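# Take one bottle from the cabinet and stand it on the bench

## Task

Remove exactly one bottle from the cabinet and set it upright on the bench; the remaining two bottles must still be inside the cabinet.

## Robot and tools

ROBOT AND FRAME. There are two arms, left_arm and right_arm. Each sits on its own carriage on a single floor track that runs along y at x = 0. left_rail carries left_arm and is always the carriage on the +y side. right_rail carries right_arm. The scene frame is fixed to the table. The table top is z = 0, +x is the direction the arms face, +y is to their left and +z is up. The table edge is at x = 0.17 m. Each arm's base is at x = 0, y = its carriage's position_m, z = 0.04 m. All positions are in metres and all angles in radians.

GRIPPER AXES. The fingers point along the gripper's +z and close along its y. end_effector_position is the spot between the pads when they are shut. The fingertips reach about 9 to 33 mm past that spot.

execute_actions. It takes "actions", a list run in order, plus optional "cameras" (a list of names, or ["all"]). Each action can hold "rows", "steps", "until" and rail commands.
- "rows": up to 15 rows. One row applies for one control step (1/30 s).
- Each row is one flat list of 18 numbers, each in [-1, 1], always for both arms. The first nine are left: dx, dy, dz, rx, ry, rz, gripper position, force_limit, speed. The last nine are the same for the right arm.
- dx to rz are offsets, not poses. They count from that arm's Hand target as it stood when the action began, along that Hand target's own axes. Every row is measured from that same start point, not from the row before it.
- Scale: 1.0 means 0.6 m or 180 degrees. rx, ry, rz form one rotation vector.
- Sending six zeros re-commands the current Hand target.
- "steps": 1 to 450, default 15. After the last row, the arm keeps heading for that row's target.
- Ramp offsets up gradually. Adding 0.01 per row is about 0.18 m/s.
- Orientation commands are clipped to 32 degrees from the measured orientation on each step.

GRIPPER NUMBERS. position: +1 is fully open (140 mm), about -0.8 is where the pads touch, and -1 closes until something blocks the fingers. force_limit runs from -1 (soft, about 14 N) to +1 (about 58 N) for a slow close. speed runs from -1 (about 30 mm/s) to +1 (about 250 mm/s); a faster close squeezes harder. To leave a gripper unchanged, resend its last three values, because 0 is itself a command.

RAILS. Use the device keys "left_rail" and "right_rail" inside an action.
- position_m is an absolute place on the track: -0.8 to 1.5 for left_rail, -1.5 to 0.8 for right_rail.
- speed_m_s is 0.01 to 1. acceleration_factor is 0.1 to 1.
- {"stop": true} brakes a carriage.
- To drive, send position_m, then wait with {"steps": n, "until": {"left_rail": {"position_status": ["!=", "moving"]}}}.
- "until" can also be {"all": {"status": "ended"}} or {"any": {"status": "ended"}}. Conditions read rails only.
- Keep the carriages at least 0.78 m apart.
- Let a drive finish before aiming a gripper at a scene point. A row's target is carried along by a moving carriage.

move. It drives the grippers along straight paths.
- "target": one 18-number row, laid out as above, with offsets from the current Hand targets. It can also be a list of up to 15 rows, all counted from those same Hand targets.
- "speed": m/s, 0.002 to 3.6, default 0.25. Turn rate is limited to twice this value in rad/s.
- "blend": corner rounding in metres.
- "stop_force": 3 to 120 N. It ends an arm's path when the wrist sensor feels that much push. Leave it out when pulling away from a contact.
- "zero": only used with stop_force.
- "blocking": false returns early.
- All paths are capped at 10 s. Paths do not avoid obstacles.
- The result adds a "move:" line giving the ending, such as done, off_target, held, moving or fault, and any limits that acted.

OTHER TOOLS.
- wait: seconds 0 to 10.
- stop: brakes a running move; it does not stop rails.
- zoom_image: camera is one of cam_high, cam_low, cam_front, cam_side, cam_left_wrist or cam_right_wrist. region is [x0, y0, x1, y1] in image pixels, at most 504 by 504. Only cameras from the latest images can be zoomed.
- zero_wrist_force: arm is left_arm or right_arm.
- finished_scene: scene is the current number, 1 or 2. It cannot be undone, so only call it once the bottle stands on the bench with no robot support.

READING RESULTS.
- Camera images come only when asked for, or when "actions" is empty.
- end_effector_position and quat_wxyz are in the scene frame and can be off by a few centimetres.
- "Hand target" is the base that the next offsets count from.
- Joint positions list each arm's rail position, then six joints.
- Wrist force and torque are in the gripper's own axes. A push from a surface shows as force into the arm.
- object_status: 0 moving, 1 blocked while opening, 2 blocked while closing (the grip you want), 3 reached the commanded position or pads met (possibly empty).
- position_measured is in counts: 3 is open, about 139 is 60 mm, 200 is 20 mm, 230 is closed.
- Wrist depth is a 7x7 grid of distances in millimetres ahead of each wrist camera.
- Rail position_status words: moving, done, contact_stop, time_out, stopped, stopped_with_arm, stopped_for_other_arm, stopped_for_other_carriage. position_answer is taken or not_taken.

AVOID.
- Letting the arms touch each other or their carriages.
- Knocking over or dropping bottles, or releasing a bottle while it is still moving.
- Leaving anything off the table, including on the track or the metal strip.
- Driving an arm past a firm contact. It stiffly raises force toward the fault level of about 150 N, and joint torque limits are 142 N m for the big joints and 26.6 N m for the wrist joints. A fault freezes the arm for 10 s.
- Holding heavy loads far out for a long time, which heats the motors.
- Knocking the other two bottles out of the cabinet.

Each tool is called after ">>>" by a JSON object that holds its "method" and its "body", one argument or row to a line.

## Session

>>> {"method": "execute_actions", "body": {
  "actions": []
}}

Scene clock: 0.00 s.
left_arm: end_effector_position=(+0.3456, +0.9832, +0.5800) position_measured=3 object_status=3 end_effector_quat_wxyz=(+0.000, +0.000, +1.000, +0.000) | right_arm: end_effector_position=(+0.3456, -1.1132, +0.5800) position_measured=3 object_status=3 end_effector_quat_wxyz=(+0.000, +0.000, +1.000, +0.000)
Joint positions: left_arm=[0.956 -0.316 -1.725 0.971 -0.816 -1.571 -0.316] | right_arm=[-1.14 -0.316 -1.725 0.971 -0.816 -1.571 -0.316]
Joint velocities: within noise
Joint torques (N m): no reading
Wrist force (N): no reading
Wrist torque (N m): no reading
Wrist force, peak (N): no reading
Wrist depth (mm): cam_left_wrist=[675 675 667 631 - 651 648 / 677 - 712 - - - - / - - - - - - - / - 122 846 - - 765 126 / - 122 876 807 828 - 118 / - - - 843 - 890 850 / - 1960 1978 1910 1862 1978 -] | cam_right_wrist=[634 614 624 616 603 - 654 / - 666 617 643 - - - / - - - - - - 700 / - 138 862 - - - 123 / - 118 - 715 800 - 117 / - - - - 2093 1681 - / - 1785 1872 1718 1888 1828 1828]
Hand target: left_arm +0.3456, +0.9832, +0.5800; +0.000, +0.000, +1.000, +0.000 | right_arm +0.3456, -1.1132, +0.5800; +0.000, +0.000, +1.000, +0.000
Tool commands: left_gripper/position=+1.0 left_gripper/force_limit=+1.0 left_gripper/speed=+1.0 right_gripper/position=+1.0 right_gripper/force_limit=+1.0 right_gripper/speed=+1.0
left_rail: position_m=0.956 position_status=done
right_rail: position_m=-1.140 position_status=done

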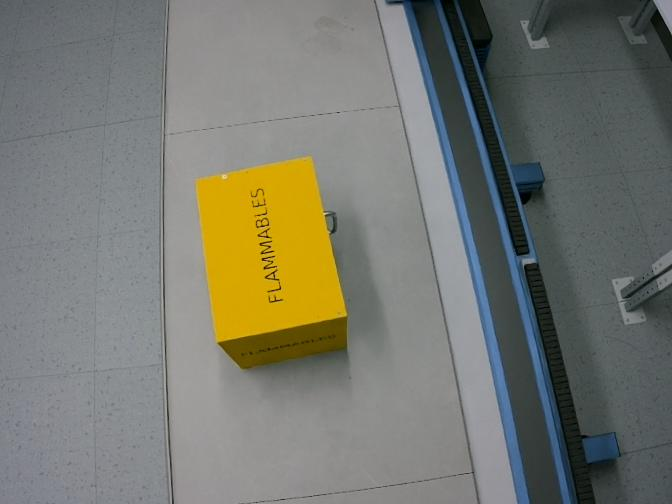

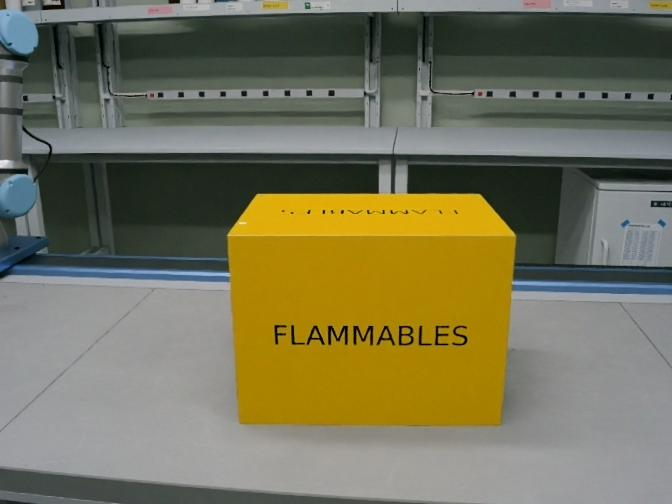

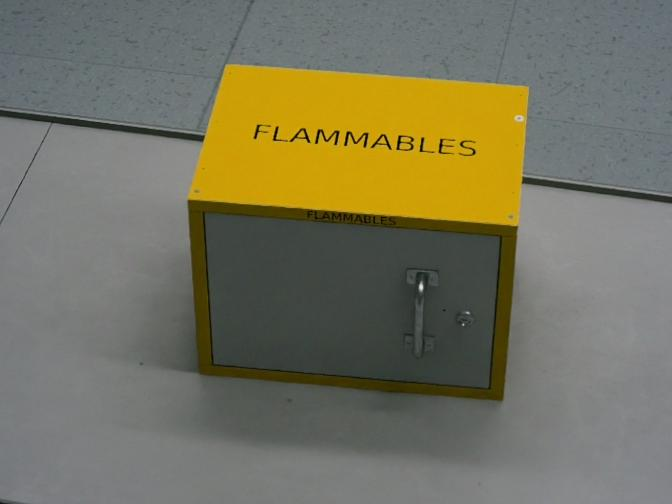

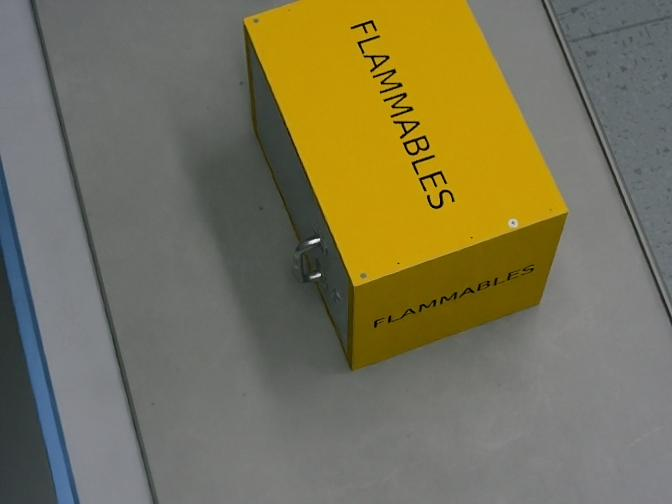

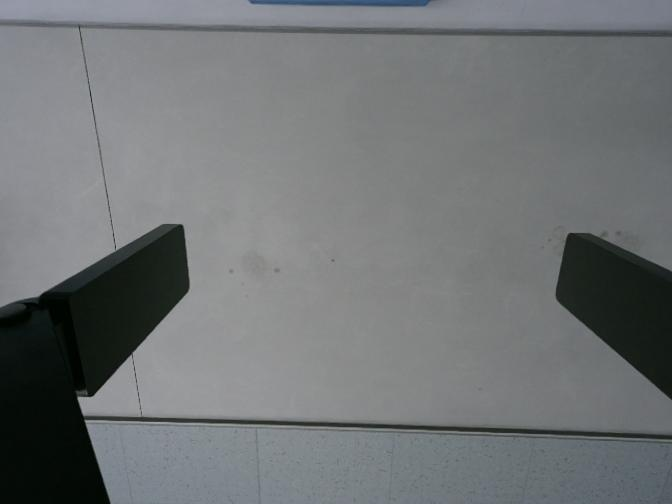

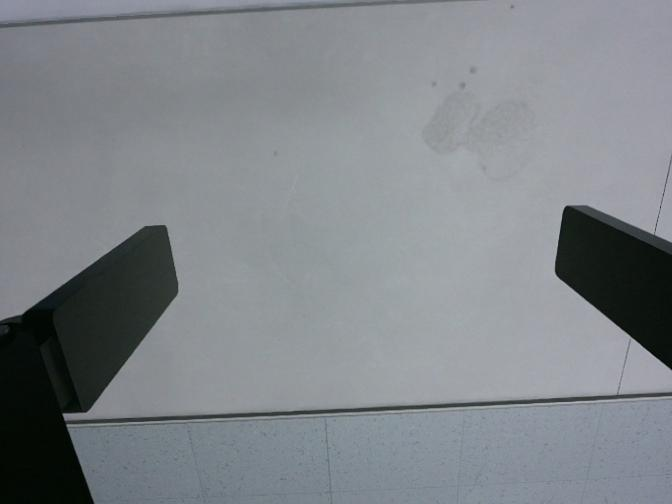

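>>> {"method": "zoom_image", "body": {
  "camera": "cam_front",
  "region": [180, 180, 540, 420]
}}

>>> {"method": "zoom_image", "body": {
  "camera": "cam_side",
  "region": [220, 180, 420, 380]
}}

>>> {"method": "zoom_image", "body": {
  "camera": "cam_front",
  "region": [380, 240, 520, 400]
}}

Scaled by 1.400 from the camera's 672x504 image, which has a finer 960x720 frame.

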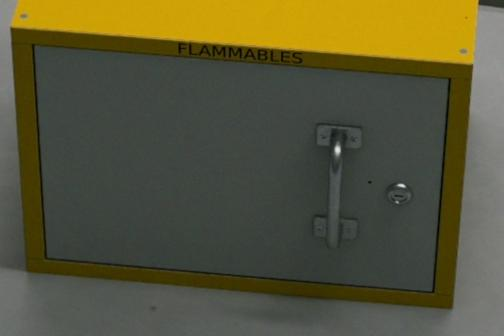

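Scaled by 2.520 from the camera's 672x504 image, which has a finer 960x720 frame.

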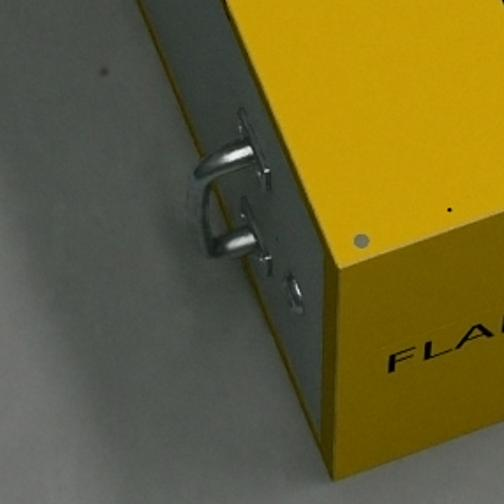

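Scaled by 3.150 from the camera's 672x504 image, which has a finer 960x720 frame.

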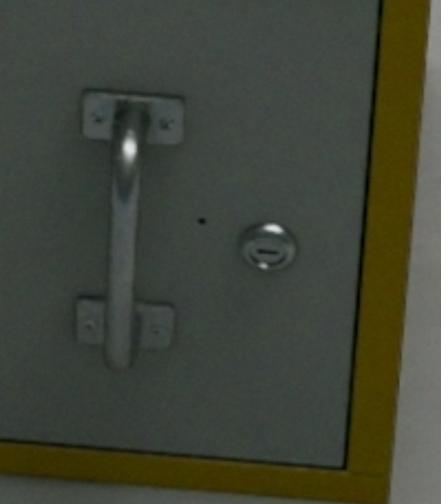

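>>> {"method": "execute_actions", "body": {
  "actions": [
    {"right_rail": {"position_m": -0.55, "speed_m_s": 0.6}},
    {"steps": 150, "until": {"right_rail": {"position_status": ["!=", "moving"]}}}
  ]
}}

>>> {"method": "move", "body": {
  "target": [
    [0,0,0,0,0,0,1,1,1, 0.15,0.345,0,0,0,-0.21,0.2,1,1],
    [0,0,0,0,0,0,1,1,1, 0.45,0.58,0,0,0,-0.421,0.2,1,1]
  ],
  "blend": [0.03, 0],
  "speed": 0.3
}}

Scene clock: 68.67 s.
left_arm: end_effector_position=(+0.3456, +0.9832, +0.5800) position_measured=3 object_status=3 end_effector_quat_wxyz=(+0.000, +0.000, +1.000, +0.000) | right_arm: end_effector_position=(+0.3456, -0.5228, +0.5800) position_measured=3 object_status=3 end_effector_quat_wxyz=(+0.000, +0.000, +1.000, +0.000)
Joint positions: left_arm=[0.956 -0.316 -1.725 0.971 -0.816 -1.571 -0.316] | right_arm=[-0.55 -0.316 -1.725 0.971 -0.816 -1.571 -0.316]
Joint torques (N m): left_arm=[-0.94 -10.65 -19.83 -2.92 -0.03 0.06] | right_arm=[0.2 -13.16 -20.46 -2.69 0.14 0.05]
Wrist force (N): left_arm=[0.3 0.3 0.4] | right_arm=[0.1 -0.1 0.1]
Wrist torque (N m): left_arm=[0.06 -0.06 0.00] | right_arm=[0.00 -0.03 -0.01]
Wrist force, peak (N): left_arm=[0.2 0.3 0.5] | right_arm=[-0.4 -2.5 0.2]
Wrist depth (mm): cam_left_wrist=[663 661 712 677 650 655 628 / 760 709 - - - - 705 / 735 - 712 - - - - / 804 122 771 - - - 127 / - 115 - - - - 113 / - - 856 - 947 - - / - 2031 - 1910 1978 1894 -] | cam_right_wrist=[- - - - 650 - - / 649 666 - 649 - - - / - - 664 768 673 687 - / 717 129 - - - - 128 / - 119 791 - 817 - 117 / - - - 1951 1622 - - / - 1828 1758 - 1771 1799 1785]
Hand target: left_arm +0.3456, +0.9832, +0.5800; +0.000, +0.000, +1.000, +0.000 | right_arm +0.3456, -0.5228, +0.5800; +0.000, +0.000, +1.000, +0.000
Tool commands: left_gripper/position=+1.0 left_gripper/force_limit=+1.0 left_gripper/speed=+1.0 right_gripper/position=+1.0 right_gripper/force_limit=+1.0 right_gripper/speed=+1.0
left_rail: position_m=0.956 position_status=done
right_rail: position_m=-0.550 speed_m_s=0.60 position_status=done

Scene clock: 71.60 s.
left_arm: end_effector_position=(+0.3456, +0.9832, +0.5800) position_measured=3 object_status=3 end_effector_quat_wxyz=(+0.000, +0.000, +1.000, +0.000) | right_arm: end_effector_position=(+0.0757, -0.1748, +0.5800) position_measured=104 object_status=3 end_effector_quat_wxyz=(+0.000, -0.614, +0.789, +0.000)
Joint positions: left_arm=[0.956 -0.316 -1.725 0.971 -0.816 -1.571 -0.316] | right_arm=[-0.55 1.016 -1.642 0.901 -0.83 -1.571 -0.306]
Joint torques (N m): left_arm=[-0.96 -10.85 -19.73 -2.93 0.15 -0.07] | right_arm=[11.27 -6.04 -32.82 0.02 -1.7 1.93]
Wrist force (N): left_arm=[0.2 0.3 0.1] | right_arm=[0.3 0.3 -0.3]
Wrist torque (N m): left_arm=[0.07 -0.04 0.01] | right_arm=[0.08 -0.08 -0.02]
Wrist force, peak (N): left_arm=[0.3 0.3 0.5] | right_arm=[-0.7 1.7 0.3]
Wrist depth (mm): cam_left_wrist=[688 - 688 - 638 651 637 / - - - - - - 677 / - - - 747 737 - - / - 130 - - - - 139 / - 123 - - - - 113 / - 890 - - - 859 - / - 1960 1894 1978 1943 2069 -] | cam_right_wrist=[- - 629 - - 1231 1379 / - - 622 658 720 1294 - / - - - 720 736 1379 1387 / - - 132 755 726 131 1467 / - 88 130 - - 114 80 / - - - - - - - / - - - - 914 - -]
Hand target: left_arm +0.3456, +0.9832, +0.5800; +0.000, +0.000, +1.000, +0.000 | right_arm +0.0756, -0.1748, +0.5800; +0.000, -0.614, +0.789, +0.000
Off the commanded pose: left_arm 0.000 m, 0 deg | right_arm 0.000 m, 0 deg.
left_rail: position_m=0.956 position_status=done
right_rail: position_m=-0.550 speed_m_s=0.60 position_status=done
move: done

>>> {"method": "move", "body": {
  "target": [
    [0,0,0,0,0,0,1,1,1, 0.1407,-0.4428,-0.289,0.3375,0.107,0,0.2,1,1],
    [0,0,0,0,0,0,1,1,1, 0.124,-0.392,-0.833,0.675,0.214,0,0.2,1,1]
  ],
  "blend": [0.05, 0],
  "speed": 0.4
}}

Scene clock: 79.20 s.
left_arm: end_effector_position=(+0.3456, +0.9832, +0.5800) position_measured=3 object_status=3 end_effector_quat_wxyz=(+0.000, +0.000, +1.000, +0.000) | right_arm: end_effector_position=(+0.2889, -0.3090, +0.7423) position_measured=104 object_status=3 end_effector_quat_wxyz=(+0.163, -0.533, +0.690, -0.461)
Joint positions: left_arm=[0.956 -0.316 -1.725 0.971 -0.816 -1.571 -0.316] | right_arm=[-0.55 1.053 -1.572 0.755 -0.663 -2.591 -0.212]
Joint torques (N m): left_arm=[-0.57 -12.29 -21.08 -2.67 0 -0.17] | right_arm=[10.21 -9.36 -30.64 0.02 -0.88 -1.65]
Wrist force (N): left_arm=[0.2 0.1 0.3] | right_arm=[-0.2 -0.4 0.8]
Wrist torque (N m): left_arm=[0.03 -0.05 0.00] | right_arm=[0.10 0.12 0.32]
Wrist force, peak (N): left_arm=[0.1 0.4 0.5] | right_arm=[-0.9 -2.9 1.7]
Wrist depth (mm): cam_left_wrist=[698 705 655 661 - - 667 / 714 - 657 - - - - / - - - - - - - / - 122 - 771 784 - 125 / - 115 - - - 840 113 / - - - 876 863 873 - / - 2088 2280 1788 2403 1910 -] | cam_right_wrist=[- - 3543 2843 1071 - - / 3714 3903 3386 2531 2093 - 683 / 3030 3655 2843 2450 1903 - 722 / - - 141 2399 2056 128 - / - 88 2991 2647 2038 114 80 / - - 3290 2617 - - - / - - 3198 2350 - - -]
Hand target: left_arm +0.3456, +0.9832, +0.5800; +0.000, +0.000, +1.000, +0.000 | right_arm +0.2888, -0.3090, +0.7422; +0.163, -0.533, +0.690, -0.461 (not the last commanded pose)
Off the commanded pose: left_arm 0.000 m, 0 deg | right_arm 0.338 m, 69 deg.
left_rail: position_m=0.956 position_status=done
right_rail: position_m=-0.550 speed_m_s=0.60 position_status=done
move: held (right_arm; a check stopped the path); path passed 0 of 2 targets; limits=held
pose unreachable (right arm): on one or more control steps of this call, first in action 0 (counted from 0), this arm could not follow its commanded pose, so it was not sent that pose on those steps. It may still have moved: this result reports where it is.
cause: moving toward the commanded pose would bring two parts of the arm too close to each other (its gripper and another part of the arm, with joints 5 (wrist 1) to 7 (wrist 3) between them, 17 mm apart when it was first held).

>>> {"method": "move", "body": {
  "target": [0,0,0,0,0,0,1,1,1, -0.1466,0.2868,0.2519,-0.2265,-0.0334,0.4252,0.2,1,1],
  "speed": 0.35
}}

Scene clock: 108.67 s.
left_arm: end_effector_position=(+0.3456, +0.9832, +0.5800) position_measured=3 object_status=3 end_effector_quat_wxyz=(+0.000, +0.000, +1.000, +0.000) | right_arm: end_effector_position=(+0.3297, -0.2998, +0.5005) position_measured=104 object_status=3 end_effector_quat_wxyz=(+0.258, -0.043, +0.965, +0.012)
Joint positions: left_arm=[0.956 -0.316 -1.725 0.971 -0.816 -1.571 -0.316] | right_arm=[-0.55 0.462 -2.04 1.672 -1.696 -1.752 0.326]
Joint torques (N m): left_arm=[-1.07 -13.31 -19.04 -2.76 0.17 -0.03] | right_arm=[-11.71 -15.24 -16.64 -6.52 1.11 -1.17]
Wrist force (N): left_arm=[0.1 0.1 0.2] | right_arm=[-0.4 -1.0 -0.3]
Wrist torque (N m): left_arm=[0.01 -0.01 0.00] | right_arm=[-0.22 -0.03 -0.09]
Wrist force, peak (N): left_arm=[0.3 0.4 0.4] | right_arm=[-0.9 -1.2 0.1]
Wrist depth (mm): cam_left_wrist=[677 657 657 642 651 665 671 / - - 705 - 723 - - / - 755 730 - 728 - 692 / - 130 - - - - 131 / - 122 - 843 - 804 113 / - 866 - - - - - / - - 2069 2108 1960 2128 -] | cam_right_wrist=[- - - 570 539 551 - / - 590 654 - - - 452 / - - - - - 381 - / - - 142 2020 470 131 432 / - 88 2193 2326 - 114 80 / - - 2587 3243 3437 - - / - - 3030 - 4187 - -]
Hand target: left_arm +0.3456, +0.9832, +0.5800; +0.000, +0.000, +1.000, +0.000 | right_arm +0.3297, -0.2998, +0.5005; +0.259, -0.043, +0.965, +0.012
Off the commanded pose: left_arm 0.000 m, 0 deg | right_arm 0.000 m, 0 deg.
left_rail: position_m=0.956 position_status=done
right_rail: position_m=-0.550 speed_m_s=0.60 position_status=done
move: done

>>> {"method": "execute_actions", "body": {
  "actions": [
    {"right_rail": {"position_m": -0.3, "speed_m_s": 0.4}},
    {"steps": 120, "until": {"right_rail": {"position_status": ["!=", "moving"]}}}
  ],
  "cameras": ["cam_front", "cam_right_wrist", "cam_side"]
}}

Scene clock: 113.13 s.
left_arm: end_effector_position=(+0.3456, +0.9832, +0.5800) position_measured=3 object_status=3 end_effector_quat_wxyz=(+0.000, +0.000, +1.000, +0.000) | right_arm: end_effector_position=(+0.3297, -0.0498, +0.5005) position_measured=104 object_status=3 end_effector_quat_wxyz=(+0.259, -0.043, +0.965, +0.012)
Joint positions: left_arm=[0.956 -0.316 -1.725 0.971 -0.816 -1.571 -0.316] | right_arm=[-0.3 0.462 -2.04 1.672 -1.697 -1.752 0.326]
Joint torques (N m): left_arm=[-1.76 -11.46 -19.71 -2.83 0.27 -0.06] | right_arm=[-7.76 5.08 -19.51 -5.73 -0.82 -1.56]
Wrist force (N): left_arm=[0.1 0.3 0.0] | right_arm=[-0.4 -1.0 -0.2]
Wrist torque (N m): left_arm=[0.06 -0.01 0.00] | right_arm=[-0.23 -0.04 -0.07]
Wrist force, peak (N): left_arm=[0.4 0.5 0.1] | right_arm=[0.1 -3.5 -0.5]
Wrist depth (mm): cam_left_wrist=[707 648 640 648 644 669 - / 694 - 655 723 - - - / 763 - 742 779 - - 730 / 757 122 - - - - 140 / - 122 - - - - 113 / - - 850 752 843 - - / - 2013 1960 1995 1995 1910 -] | cam_right_wrist=[- 515 - 517 - - - / - - - 432 411 413 - / 753 - 355 - - - - / 2056 - 133 468 - 128 959 / - 88 115 - - 114 80 / - - 3070 3290 3198 - - / - - 3838 - 3598 - -]
Hand target: left_arm +0.3456, +0.9832, +0.5800; +0.000, +0.000, +1.000, +0.000 | right_arm +0.3297, -0.0498, +0.5005; +0.259, -0.043, +0.965, +0.012
Tool commands: left_gripper/position=+1.0 left_gripper/force_limit=+1.0 left_gripper/speed=+1.0 right_gripper/position=+0.2 right_gripper/force_limit=+1.0 right_gripper/speed=+1.0
Off the commanded pose: left_arm 0.000 m, 0 deg | right_arm 0.000 m, 0 deg.
left_rail: position_m=0.956 position_status=done
right_rail: position_m=-0.300 speed_m_s=0.40 position_status=done
camera_calibration:
cam_right_wrist: T_world_to_cam=[[-0.0618368, 0.997249, 0.0408848, 0.060264], [0.624705, 0.00672416, 0.780832, -0.595876], [0.778408, 0.073825, -0.623402, 0.199913], [0, 0, 0, 1]] pos_world=[0.22036, -0.0708499, 0.587441]
Images, in order (width x height): cam_front 672x504, cam_side 672x504, cam_right_wrist 672x504.

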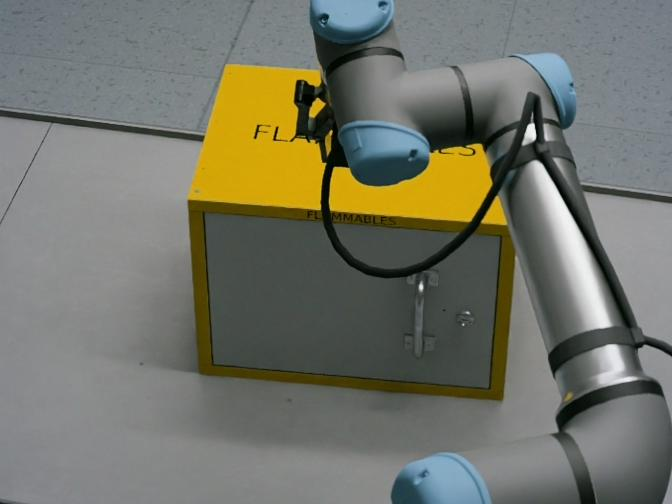

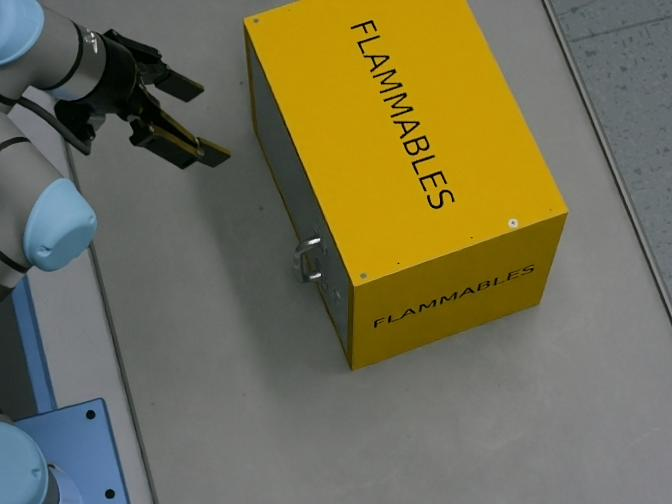

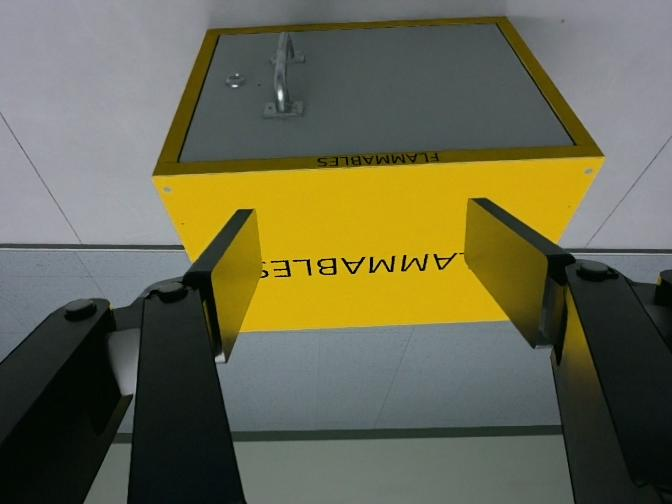

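>>> {"method": "move", "body": {
  "target": [0,0,0,0,0,0,1,1,1, 0.1378,-0.0944,0.3564,0,0,0,0.2,1,1],
  "speed": 0.25,
  "cameras": ["cam_front", "cam_right_wrist", "cam_side"]
}}

Scene clock: 118.87 s.
left_arm: end_effector_position=(+0.3456, +0.9832, +0.5800) position_measured=3 object_status=3 end_effector_quat_wxyz=(+0.000, +0.000, +1.000, +0.000) | right_arm: end_effector_position=(+0.3699, -0.1027, +0.2739) position_measured=104 object_status=3 end_effector_quat_wxyz=(+0.258, -0.043, +0.965, +0.012)
Joint positions: left_arm=[0.956 -0.316 -1.725 0.971 -0.816 -1.571 -0.316] | right_arm=[-0.3 0.213 -2.125 2.305 -2.271 -1.631 0.107]
Joint torques (N m): left_arm=[-2.28 -12.24 -19.5 -2.68 0.34 0.21] | right_arm=[-10.96 8.57 -18.84 -6.2 2.03 -1.71]
Wrist force (N): left_arm=[0.2 0.2 0.2] | right_arm=[-0.5 -0.3 -0.2]
Wrist torque (N m): left_arm=[0.04 -0.03 0.00] | right_arm=[-0.06 0.01 0.09]
Wrist force, peak (N): left_arm=[0.3 0.4 0.3] | right_arm=[-1.0 -0.6 -1.8]
Wrist depth (mm): cam_left_wrist=[712 701 661 644 633 - 624 / - - - - 712 - - / 737 - - - 707 712 - / - 122 779 - 763 730 735 / - 115 863 - - - 113 / - - - 880 - 853 - / - 1926 2031 1862 2050 2149 1943] | cam_right_wrist=[- 341 - 349 - - - / - - - 335 371 - 333 / - - 305 299 298 - 292 / - - 245 254 249 128 252 / - 88 129 221 226 115 80 / - - 199 201 203 204 - / - - 255 239 273 - -]
Hand target: left_arm +0.3456, +0.9832, +0.5800; +0.000, +0.000, +1.000, +0.000 | right_arm +0.3699, -0.1027, +0.2739; +0.259, -0.043, +0.965, +0.012
Off the commanded pose: left_arm 0.000 m, 0 deg | right_arm 0.000 m, 0 deg.
left_rail: position_m=0.956 position_status=done
right_rail: position_m=-0.300 speed_m_s=0.40 position_status=done
move: done
camera_calibration:
cam_right_wrist: T_world_to_cam=[[-0.0617578, 0.997256, 0.0408241, 0.124773], [0.624706, 0.0067222, 0.780831, -0.443838], [0.778414, 0.0737255, -0.623407, 0.0312355], [0, 0, 0, 1]] pos_world=[0.26066, -0.12375, 0.360941]
Images, in order (width x height): cam_front 672x504, cam_side 672x504, cam_right_wrist 672x504.

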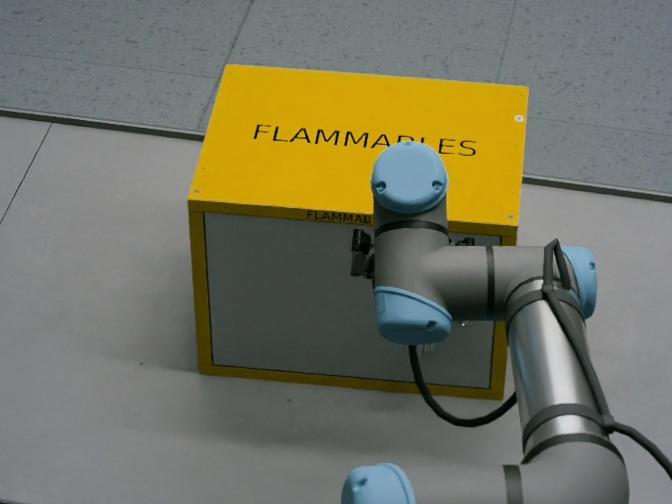

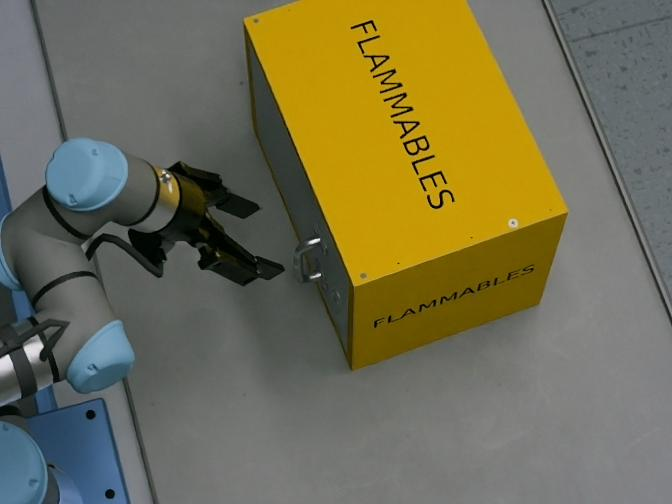

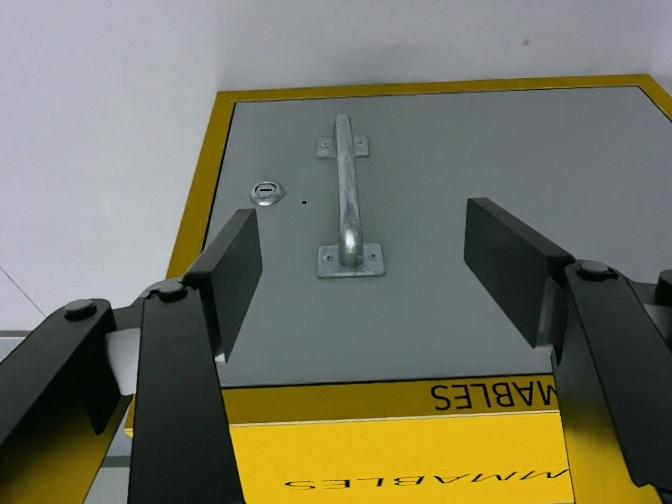

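>>> {"method": "move", "body": {
  "target": [0,0,0,0,0,0,1,1,1, -0.0005,-0.0026,0.2099,0,0,0,0.2,0,-1],
  "speed": 0.08,
  "stop_force": 12,
  "cameras": ["cam_front", "cam_right_wrist", "cam_side"]
}}

Scene clock: 133.10 s.
left_arm: end_effector_position=(+0.3456, +0.9832, +0.5800) position_measured=3 object_status=3 end_effector_quat_wxyz=(+0.000, +0.000, +1.000, +0.000) | right_arm: end_effector_position=(+0.4330, -0.0984, +0.1649) position_measured=104 object_status=3 end_effector_quat_wxyz=(+0.259, -0.043, +0.965, +0.012)
Joint positions: left_arm=[0.956 -0.316 -1.725 0.971 -0.816 -1.571 -0.316] | right_arm=[-0.3 0.184 -1.796 2.429 -2.726 -1.616 0.082]
Joint torques (N m): left_arm=[-2.68 -11.91 -18.87 -2.94 0.37 0.14] | right_arm=[-4.25 -0.65 -13.04 -5.94 -2.69 -0.93]
Wrist force (N): left_arm=[0.4 0.1 0.1] | right_arm=[-0.8 2.7 -2.6]
Wrist torque (N m): left_arm=[0.03 -0.08 0.00] | right_arm=[-0.01 0.00 0.04]
Wrist force, peak (N): left_arm=[0.2 0.2 0.6] | right_arm=[0.6 2.1 -3.6]
Wrist depth (mm): cam_left_wrist=[633 640 665 640 651 644 648 / 673 - 703 659 692 - 681 / - 755 - - - - 735 / - 131 - 795 - - 126 / - 115 - - - - 113 / - - - 856 - - - / - 1978 2050 1995 2031 2170 1926] | cam_right_wrist=[238 247 241 - 242 252 256 / 272 269 251 238 243 251 249 / - - 209 194 204 202 201 / - - 169 168 171 131 173 / - 88 149 152 154 123 86 / - - 139 132 134 137 - / - - 128 122 122 126 -]
Hand target: left_arm +0.3456, +0.9832, +0.5800; +0.000, +0.000, +1.000, +0.000 | right_arm +0.4330, -0.0984, +0.1649; +0.259, -0.043, +0.965, +0.012
Off the commanded pose: left_arm 0.000 m, 0 deg | right_arm 0.000 m, 0 deg.
left_rail: position_m=0.956 position_status=done
right_rail: position_m=-0.300 speed_m_s=0.40 position_status=done
move: done
camera_calibration:
cam_right_wrist: T_world_to_cam=[[-0.0618368, 0.997249, 0.0408848, 0.128841], [0.624705, 0.00672416, 0.780832, -0.398175], [0.778408, 0.073825, -0.623402, -0.0861383], [0, 0, 0, 1]] pos_world=[0.32376, -0.11945, 0.251941]
Images, in order (width x height): cam_front 672x504, cam_side 672x504, cam_right_wrist 672x504.

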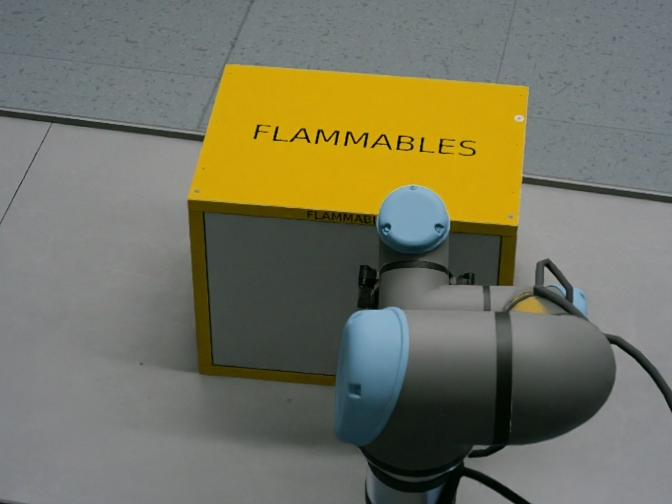

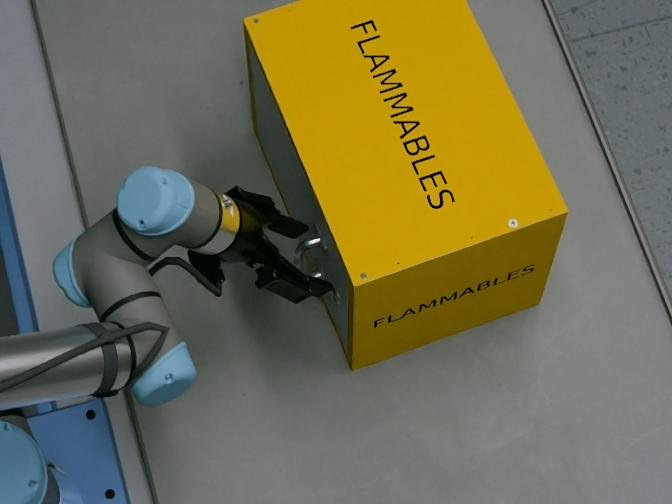

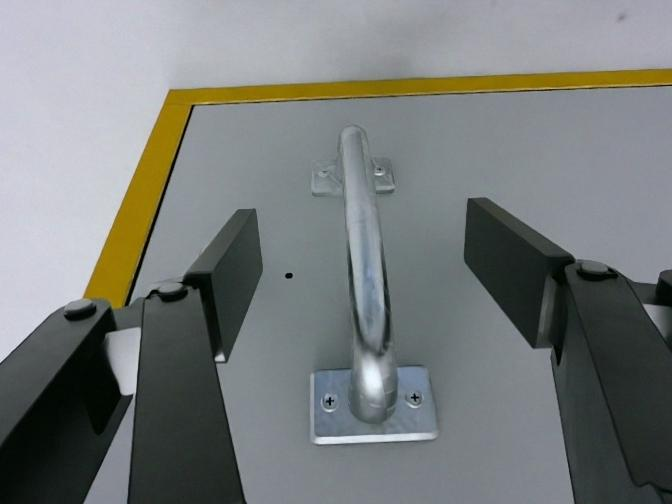

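>>> {"method": "execute_actions", "body": {
  "actions": [
    {"rows": [[0,0,0,0,0,0,1,1,1, 0,0,0,0,0,0,-1,0,-1]], "steps": 110}
  ],
  "cameras": ["cam_right_wrist", "cam_side"]
}}

Scene clock: 137.83 s.
left_arm: end_effector_position=(+0.3456, +0.9832, +0.5800) position_measured=3 object_status=3 end_effector_quat_wxyz=(+0.000, +0.000, +1.000, +0.000) | right_arm: end_effector_position=(+0.4330, -0.0984, +0.1649) position_measured=214 object_status=2 end_effector_quat_wxyz=(+0.259, -0.043, +0.965, +0.012)
Joint positions: left_arm=[0.956 -0.316 -1.725 0.971 -0.816 -1.571 -0.316] | right_arm=[-0.3 0.184 -1.796 2.429 -2.726 -1.616 0.082]
Joint torques (N m): left_arm=[-2.45 -11.16 -19.8 -2.93 0.55 0] | right_arm=[4.57 -17.86 -41.05 -7.8 3.16 1.37]
Wrist force (N): left_arm=[0.2 0.2 0.1] | right_arm=[10.2 -10.4 -2.2]
Wrist torque (N m): left_arm=[0.04 -0.04 0.00] | right_arm=[-0.20 0.03 0.16]
Wrist force, peak (N): left_arm=[0.1 0.5 0.4] | right_arm=[20.1 -12.5 -11.2]
Wrist depth (mm): cam_left_wrist=[683 669 688 657 - 707 637 / - 728 - - 692 - - / 735 - - - - - - / - 122 - 781 - - 138 / - 122 - - - - 113 / - 901 - - - - - / - 2031 1926 - 1926 1978 1960] | cam_right_wrist=[- - - 239 - - - / - - 256 247 246 243 247 / - 209 204 196 199 204 202 / - 179 185 130 182 180 175 / - 156 94 114 115 - 157 / - - - - - - - / - - - - - - -]
Hand target: left_arm +0.3456, +0.9832, +0.5800; +0.000, +0.000, +1.000, +0.000 | right_arm +0.4330, -0.0984, +0.1649; +0.259, -0.043, +0.965, +0.012
Off the commanded pose: left_arm 0.000 m, 0 deg | right_arm 0.000 m, 0 deg.
left_rail: position_m=0.956 position_status=done
right_rail: position_m=-0.300 speed_m_s=0.40 position_status=done
camera_calibration:
cam_right_wrist: T_world_to_cam=[[-0.0618346, 0.997249, 0.0408874, 0.12884], [0.624706, 0.00672081, 0.780831, -0.398175], [0.778408, 0.073825, -0.623402, -0.0861384], [0, 0, 0, 1]] pos_world=[0.32376, -0.11945, 0.251941]
Images, in order (width x height): cam_side 672x504, cam_right_wrist 672x504.

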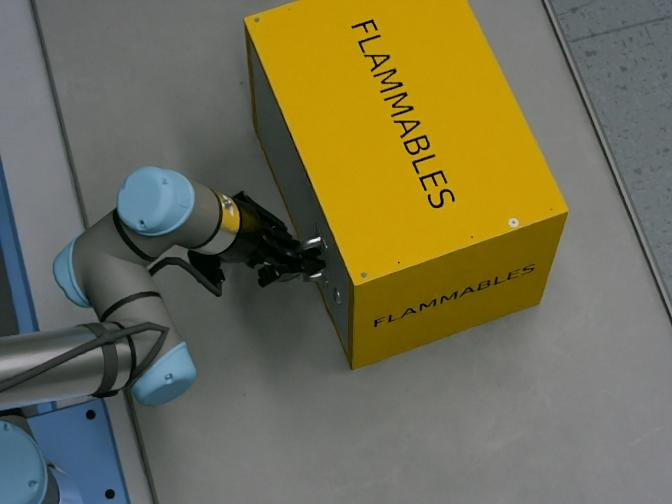

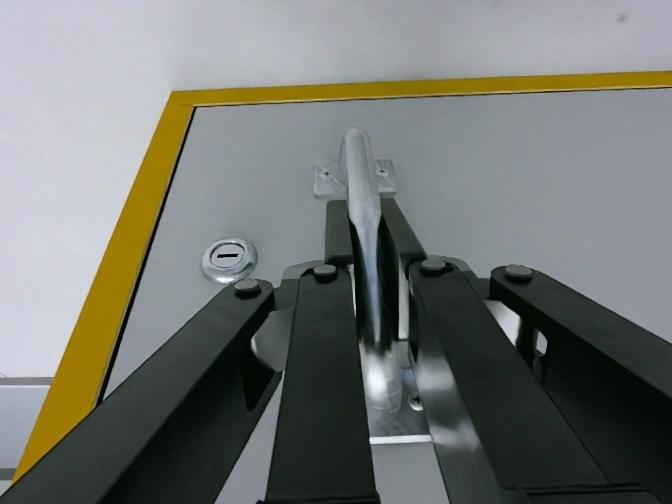

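>>> {"method": "move", "body": {
  "target": [0,0,0,0,0,0,1,1,1, 0.0338,0.0073,-0.0195,0.0139,0,0.0241,-1,0,-1],
  "speed": 0.05,
  "stop_force": 50,
  "cameras": ["cam_right_wrist", "cam_side"]
}}

Scene clock: 143.87 s.
left_arm: end_effector_position=(+0.3456, +0.9832, +0.5800) position_measured=3 object_status=3 end_effector_quat_wxyz=(+0.000, +0.000, +1.000, +0.000) | right_arm: end_effector_position=(+0.4093, -0.0961, +0.1649) position_measured=214 object_status=2 end_effector_quat_wxyz=(+0.259, -0.001, +0.966, +0.001)
Joint positions: left_arm=[0.956 -0.316 -1.725 0.971 -0.816 -1.571 -0.316] | right_arm=[-0.3 0.252 -1.833 2.451 -2.699 -1.693 0.218]
Joint torques (N m): left_arm=[-1.61 -12.79 -20.15 -2.84 0.68 -0.2] | right_arm=[14.9 -25.92 -18.7 -3.37 0.09 2.04]
Wrist force (N): left_arm=[0.1 0.2 0.3] | right_arm=[2.6 -8.0 8.0]
Wrist torque (N m): left_arm=[0.05 -0.02 0.00] | right_arm=[-0.11 0.46 0.02]
Wrist force, peak (N): left_arm=[0.3 0.4 0.3] | right_arm=[6.0 -10.1 12.6]
Wrist depth (mm): cam_left_wrist=[677 679 665 669 659 637 679 / - - - - - - 694 / - - - - - - 707 / - 122 - - - - 124 / - 131 - - - 880 113 / - 972 798 880 - - - / - 1862 2191 1995 1978 3386 1978] | cam_right_wrist=[- 247 - - - - 254 / 280 266 250 251 - - 244 / 317 315 209 197 206 204 197 / - 179 181 130 177 181 175 / - - 94 114 115 - 158 / - - - - - - - / - - - - - - -]
Hand target: left_arm +0.3456, +0.9832, +0.5800; +0.000, +0.000, +1.000, +0.000 | right_arm +0.4093, -0.0961, +0.1649; +0.259, -0.001, +0.966, +0.001
Off the commanded pose: left_arm 0.000 m, 0 deg | right_arm 0.000 m, 0 deg.
left_rail: position_m=0.956 position_status=done
right_rail: position_m=-0.300 speed_m_s=0.40 position_status=done
move: done
camera_calibration:
cam_right_wrist: T_world_to_cam=[[0.0254738, 0.998838, 0.0409164, 0.089575], [0.623004, -0.0478715, 0.780752, -0.387911], [0.781803, 0.00560239, -0.6235, -0.0757923], [0, 0, 0, 1]] pos_world=[0.298643, -0.107616, 0.25194]
Images, in order (width x height): cam_side 672x504, cam_right_wrist 672x504.

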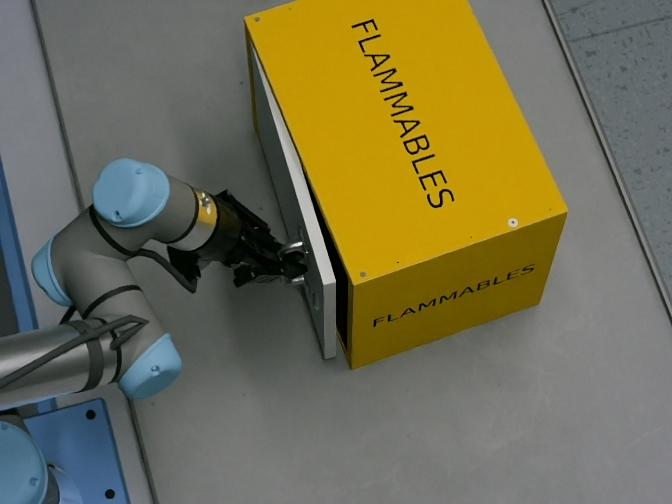

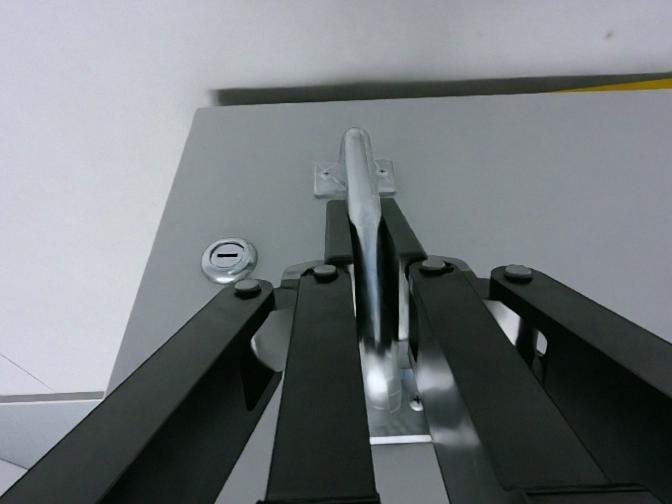

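>>> {"method": "move", "body": {
  "target": [
    [0,0,0,0,0,0,1,1,1, 0.0671,0.0175,-0.0388,0.0278,0,0.0481,-1,0,-1],
    [0,0,0,0,0,0,1,1,1, 0.1305,0.0483,-0.0753,0.0556,0,0.0962,-1,0,-1],
    [0,0,0,0,0,0,1,1,1, 0.1884,0.0913,-0.1088,0.0833,0,0.1443,-1,0,-1]
  ],
  "speed": 0.08,
  "blend": [0.02,0.02,0],
  "stop_force": 45,
  "cameras": ["cam_right_wrist", "cam_side", "cam_high"]
}}

Scene clock: 154.07 s.
left_arm: end_effector_position=(+0.3456, +0.9832, +0.5800) position_measured=3 object_status=3 end_effector_quat_wxyz=(+0.000, +0.000, +1.000, +0.000) | right_arm: end_effector_position=(+0.2786, -0.0418, +0.1651) position_measured=214 object_status=2 end_effector_quat_wxyz=(+0.250, +0.249, +0.933, -0.066)
Joint positions: left_arm=[0.956 -0.316 -1.725 0.971 -0.816 -1.571 -0.316] | right_arm=[-0.3 0.792 -1.806 2.329 -2.241 -2.074 1.275]
Joint torques (N m): left_arm=[-1.56 -12.62 -20.89 -2.96 0.82 -0.05] | right_arm=[10.22 -10.28 -42.76 -1.54 -6.73 1.84]
Wrist force (N): left_arm=[0.1 0.2 0.0] | right_arm=[9.4 5.4 19.3]
Wrist torque (N m): left_arm=[0.04 -0.01 0.00] | right_arm=[-0.33 0.23 0.06]
Wrist force, peak (N): left_arm=[0.1 0.4 0.3] | right_arm=[9.5 5.3 20.3]
Wrist depth (mm): cam_left_wrist=[703 663 659 659 657 - 681 / - - - 681 - - - / - - - - - - - / - 130 - - - - 126 / - 115 - 831 - 873 113 / - 890 - - 837 876 - / - 1995 1773 1910 2088 1802 -] | cam_right_wrist=[- - - - - - 247 / - 270 241 241 237 236 243 / 307 216 210 197 200 206 205 / - 182 180 130 183 177 175 / - - 94 114 115 - 158 / - - - - - - - / - - - - - - -]
Hand target: left_arm +0.3456, +0.9832, +0.5800; +0.000, +0.000, +1.000, +0.000 | right_arm +0.2786, -0.0418, +0.1651; +0.250, +0.249, +0.933, -0.066
Off the commanded pose: left_arm 0.000 m, 0 deg | right_arm 0.000 m, 0 deg.
left_rail: position_m=0.956 position_status=done
right_rail: position_m=-0.300 speed_m_s=0.40 position_status=done
move: done
camera_calibration:
cam_right_wrist: T_world_to_cam=[[0.521406, 0.852338, 0.0406981, -0.105709], [0.516161, -0.353015, 0.780358, -0.286875], [0.679495, -0.385876, -0.624008, 0.0384167], [0, 0, 0, 1]] pos_world=[0.177087, 0.00365248, 0.25214]
Images, in order (width x height): cam_high 672x504, cam_side 672x504, cam_right_wrist 672x504.

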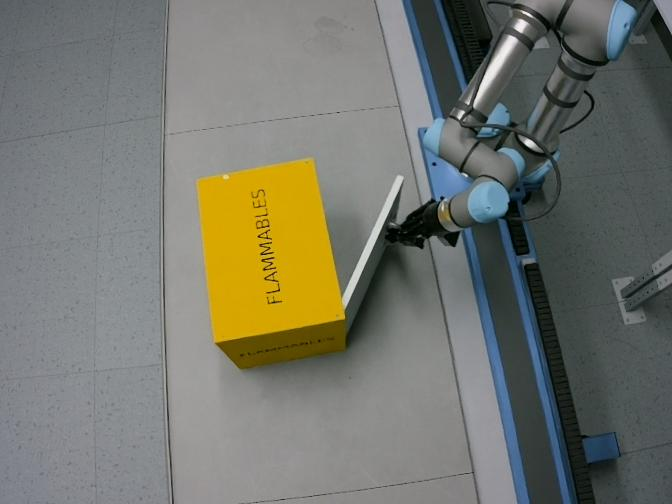

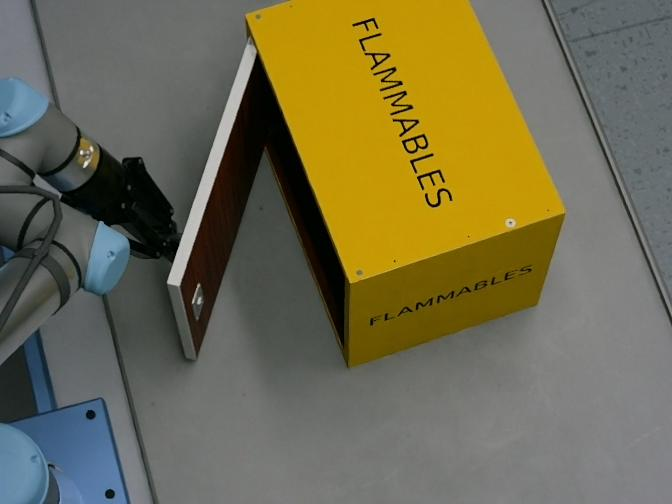

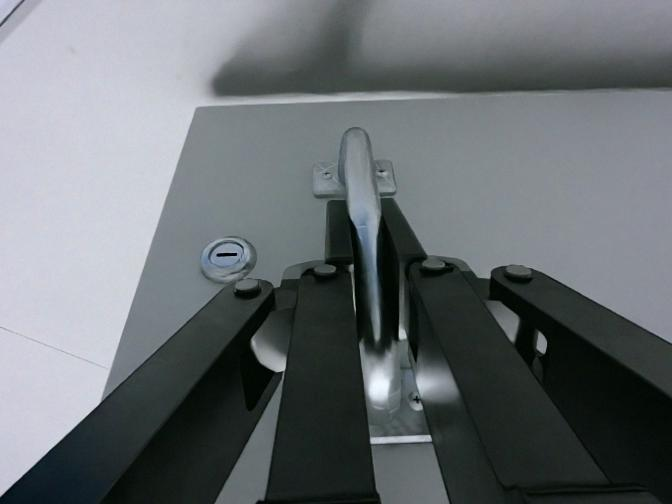

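>>> {"method": "execute_actions", "body": {
  "actions": [
    {"rows": [[0,0,0,0,0,0,1,1,1, 0,0,0,0,0,0,-0.45,0,-1]], "steps": 60}
  ],
  "cameras": ["cam_right_wrist", "cam_side", "cam_front"]
}}

Scene clock: 159.80 s.
left_arm: end_effector_position=(+0.3456, +0.9832, +0.5800) position_measured=3 object_status=3 end_effector_quat_wxyz=(+0.000, +0.000, +1.000, +0.000) | right_arm: end_effector_position=(+0.2786, -0.0417, +0.1651) position_measured=186 object_status=3 end_effector_quat_wxyz=(+0.250, +0.249, +0.933, -0.066)
Joint positions: left_arm=[0.956 -0.316 -1.725 0.971 -0.816 -1.571 -0.316] | right_arm=[-0.3 0.792 -1.806 2.329 -2.241 -2.074 1.275]
Joint torques (N m): left_arm=[-2.18 -12.26 -19.4 -3.01 0.76 -0.14] | right_arm=[-8.5 -9.82 -15.38 -4.2 0.56 1.58]
Wrist force (N): left_arm=[0.0 0.2 0.3] | right_arm=[-0.5 -0.7 0.3]
Wrist torque (N m): left_arm=[0.04 0.01 0.01] | right_arm=[-0.17 0.05 -0.12]
Wrist force, peak (N): left_arm=[0.2 0.5 0.1] | right_arm=[9.3 5.5 20.1]
Wrist depth (mm): cam_left_wrist=[675 - - 633 663 651 685 / - 655 - - 688 - - / - - - 737 - - - / - 122 - 810 - - 123 / - 131 834 - - - 113 / - - - - - - - / - 2013 2069 1995 2170 1894 1878] | cam_right_wrist=[- - - - - - - / 285 - 242 240 239 237 243 / - - 208 163 207 211 204 / 396 187 177 134 132 177 176 / - 83 91 116 118 - - / - - - 130 130 - - / - - - - 126 - -]
Hand target: left_arm +0.3456, +0.9832, +0.5800; +0.000, +0.000, +1.000, +0.000 | right_arm +0.2786, -0.0417, +0.1651; +0.250, +0.249, +0.933, -0.066
Off the commanded pose: left_arm 0.000 m, 0 deg | right_arm 0.000 m, 0 deg.
left_rail: position_m=0.956 position_status=done
right_rail: position_m=-0.300 speed_m_s=0.40 position_status=done
camera_calibration:
cam_right_wrist: T_world_to_cam=[[0.521361, 0.852368, 0.0406325, -0.105685], [0.516206, -0.352943, 0.780361, -0.286884], [0.679495, -0.385875, -0.624008, 0.0384168], [0, 0, 0, 1]] pos_world=[0.177087, 0.00365242, 0.25214]
Images, in order (width x height): cam_front 672x504, cam_side 672x504, cam_right_wrist 672x504.

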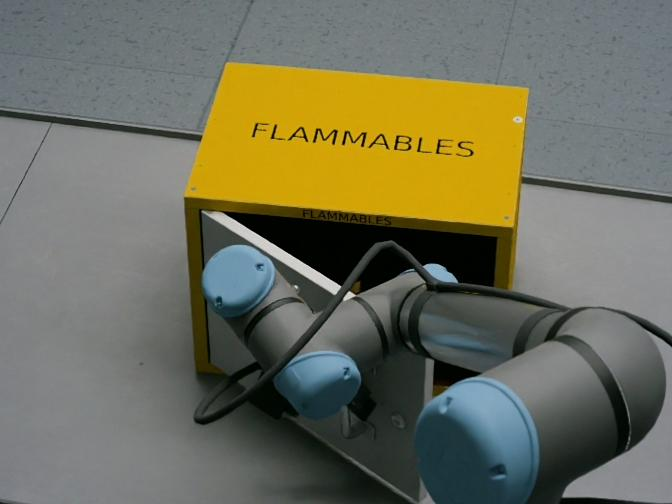

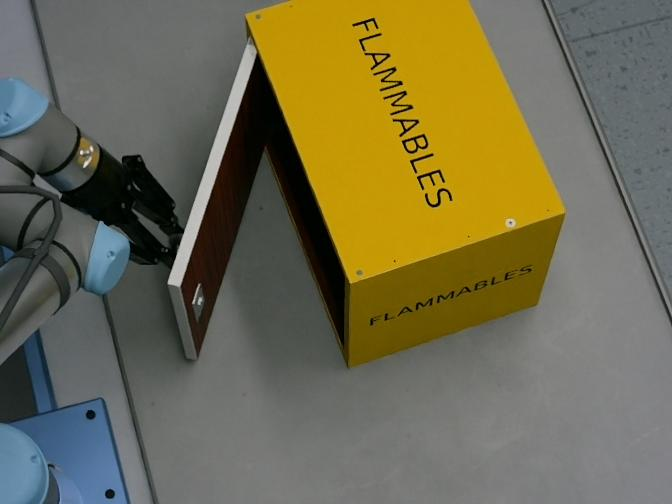

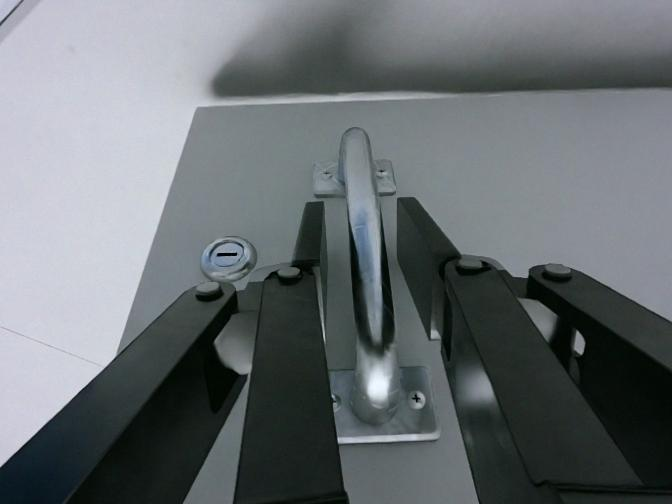

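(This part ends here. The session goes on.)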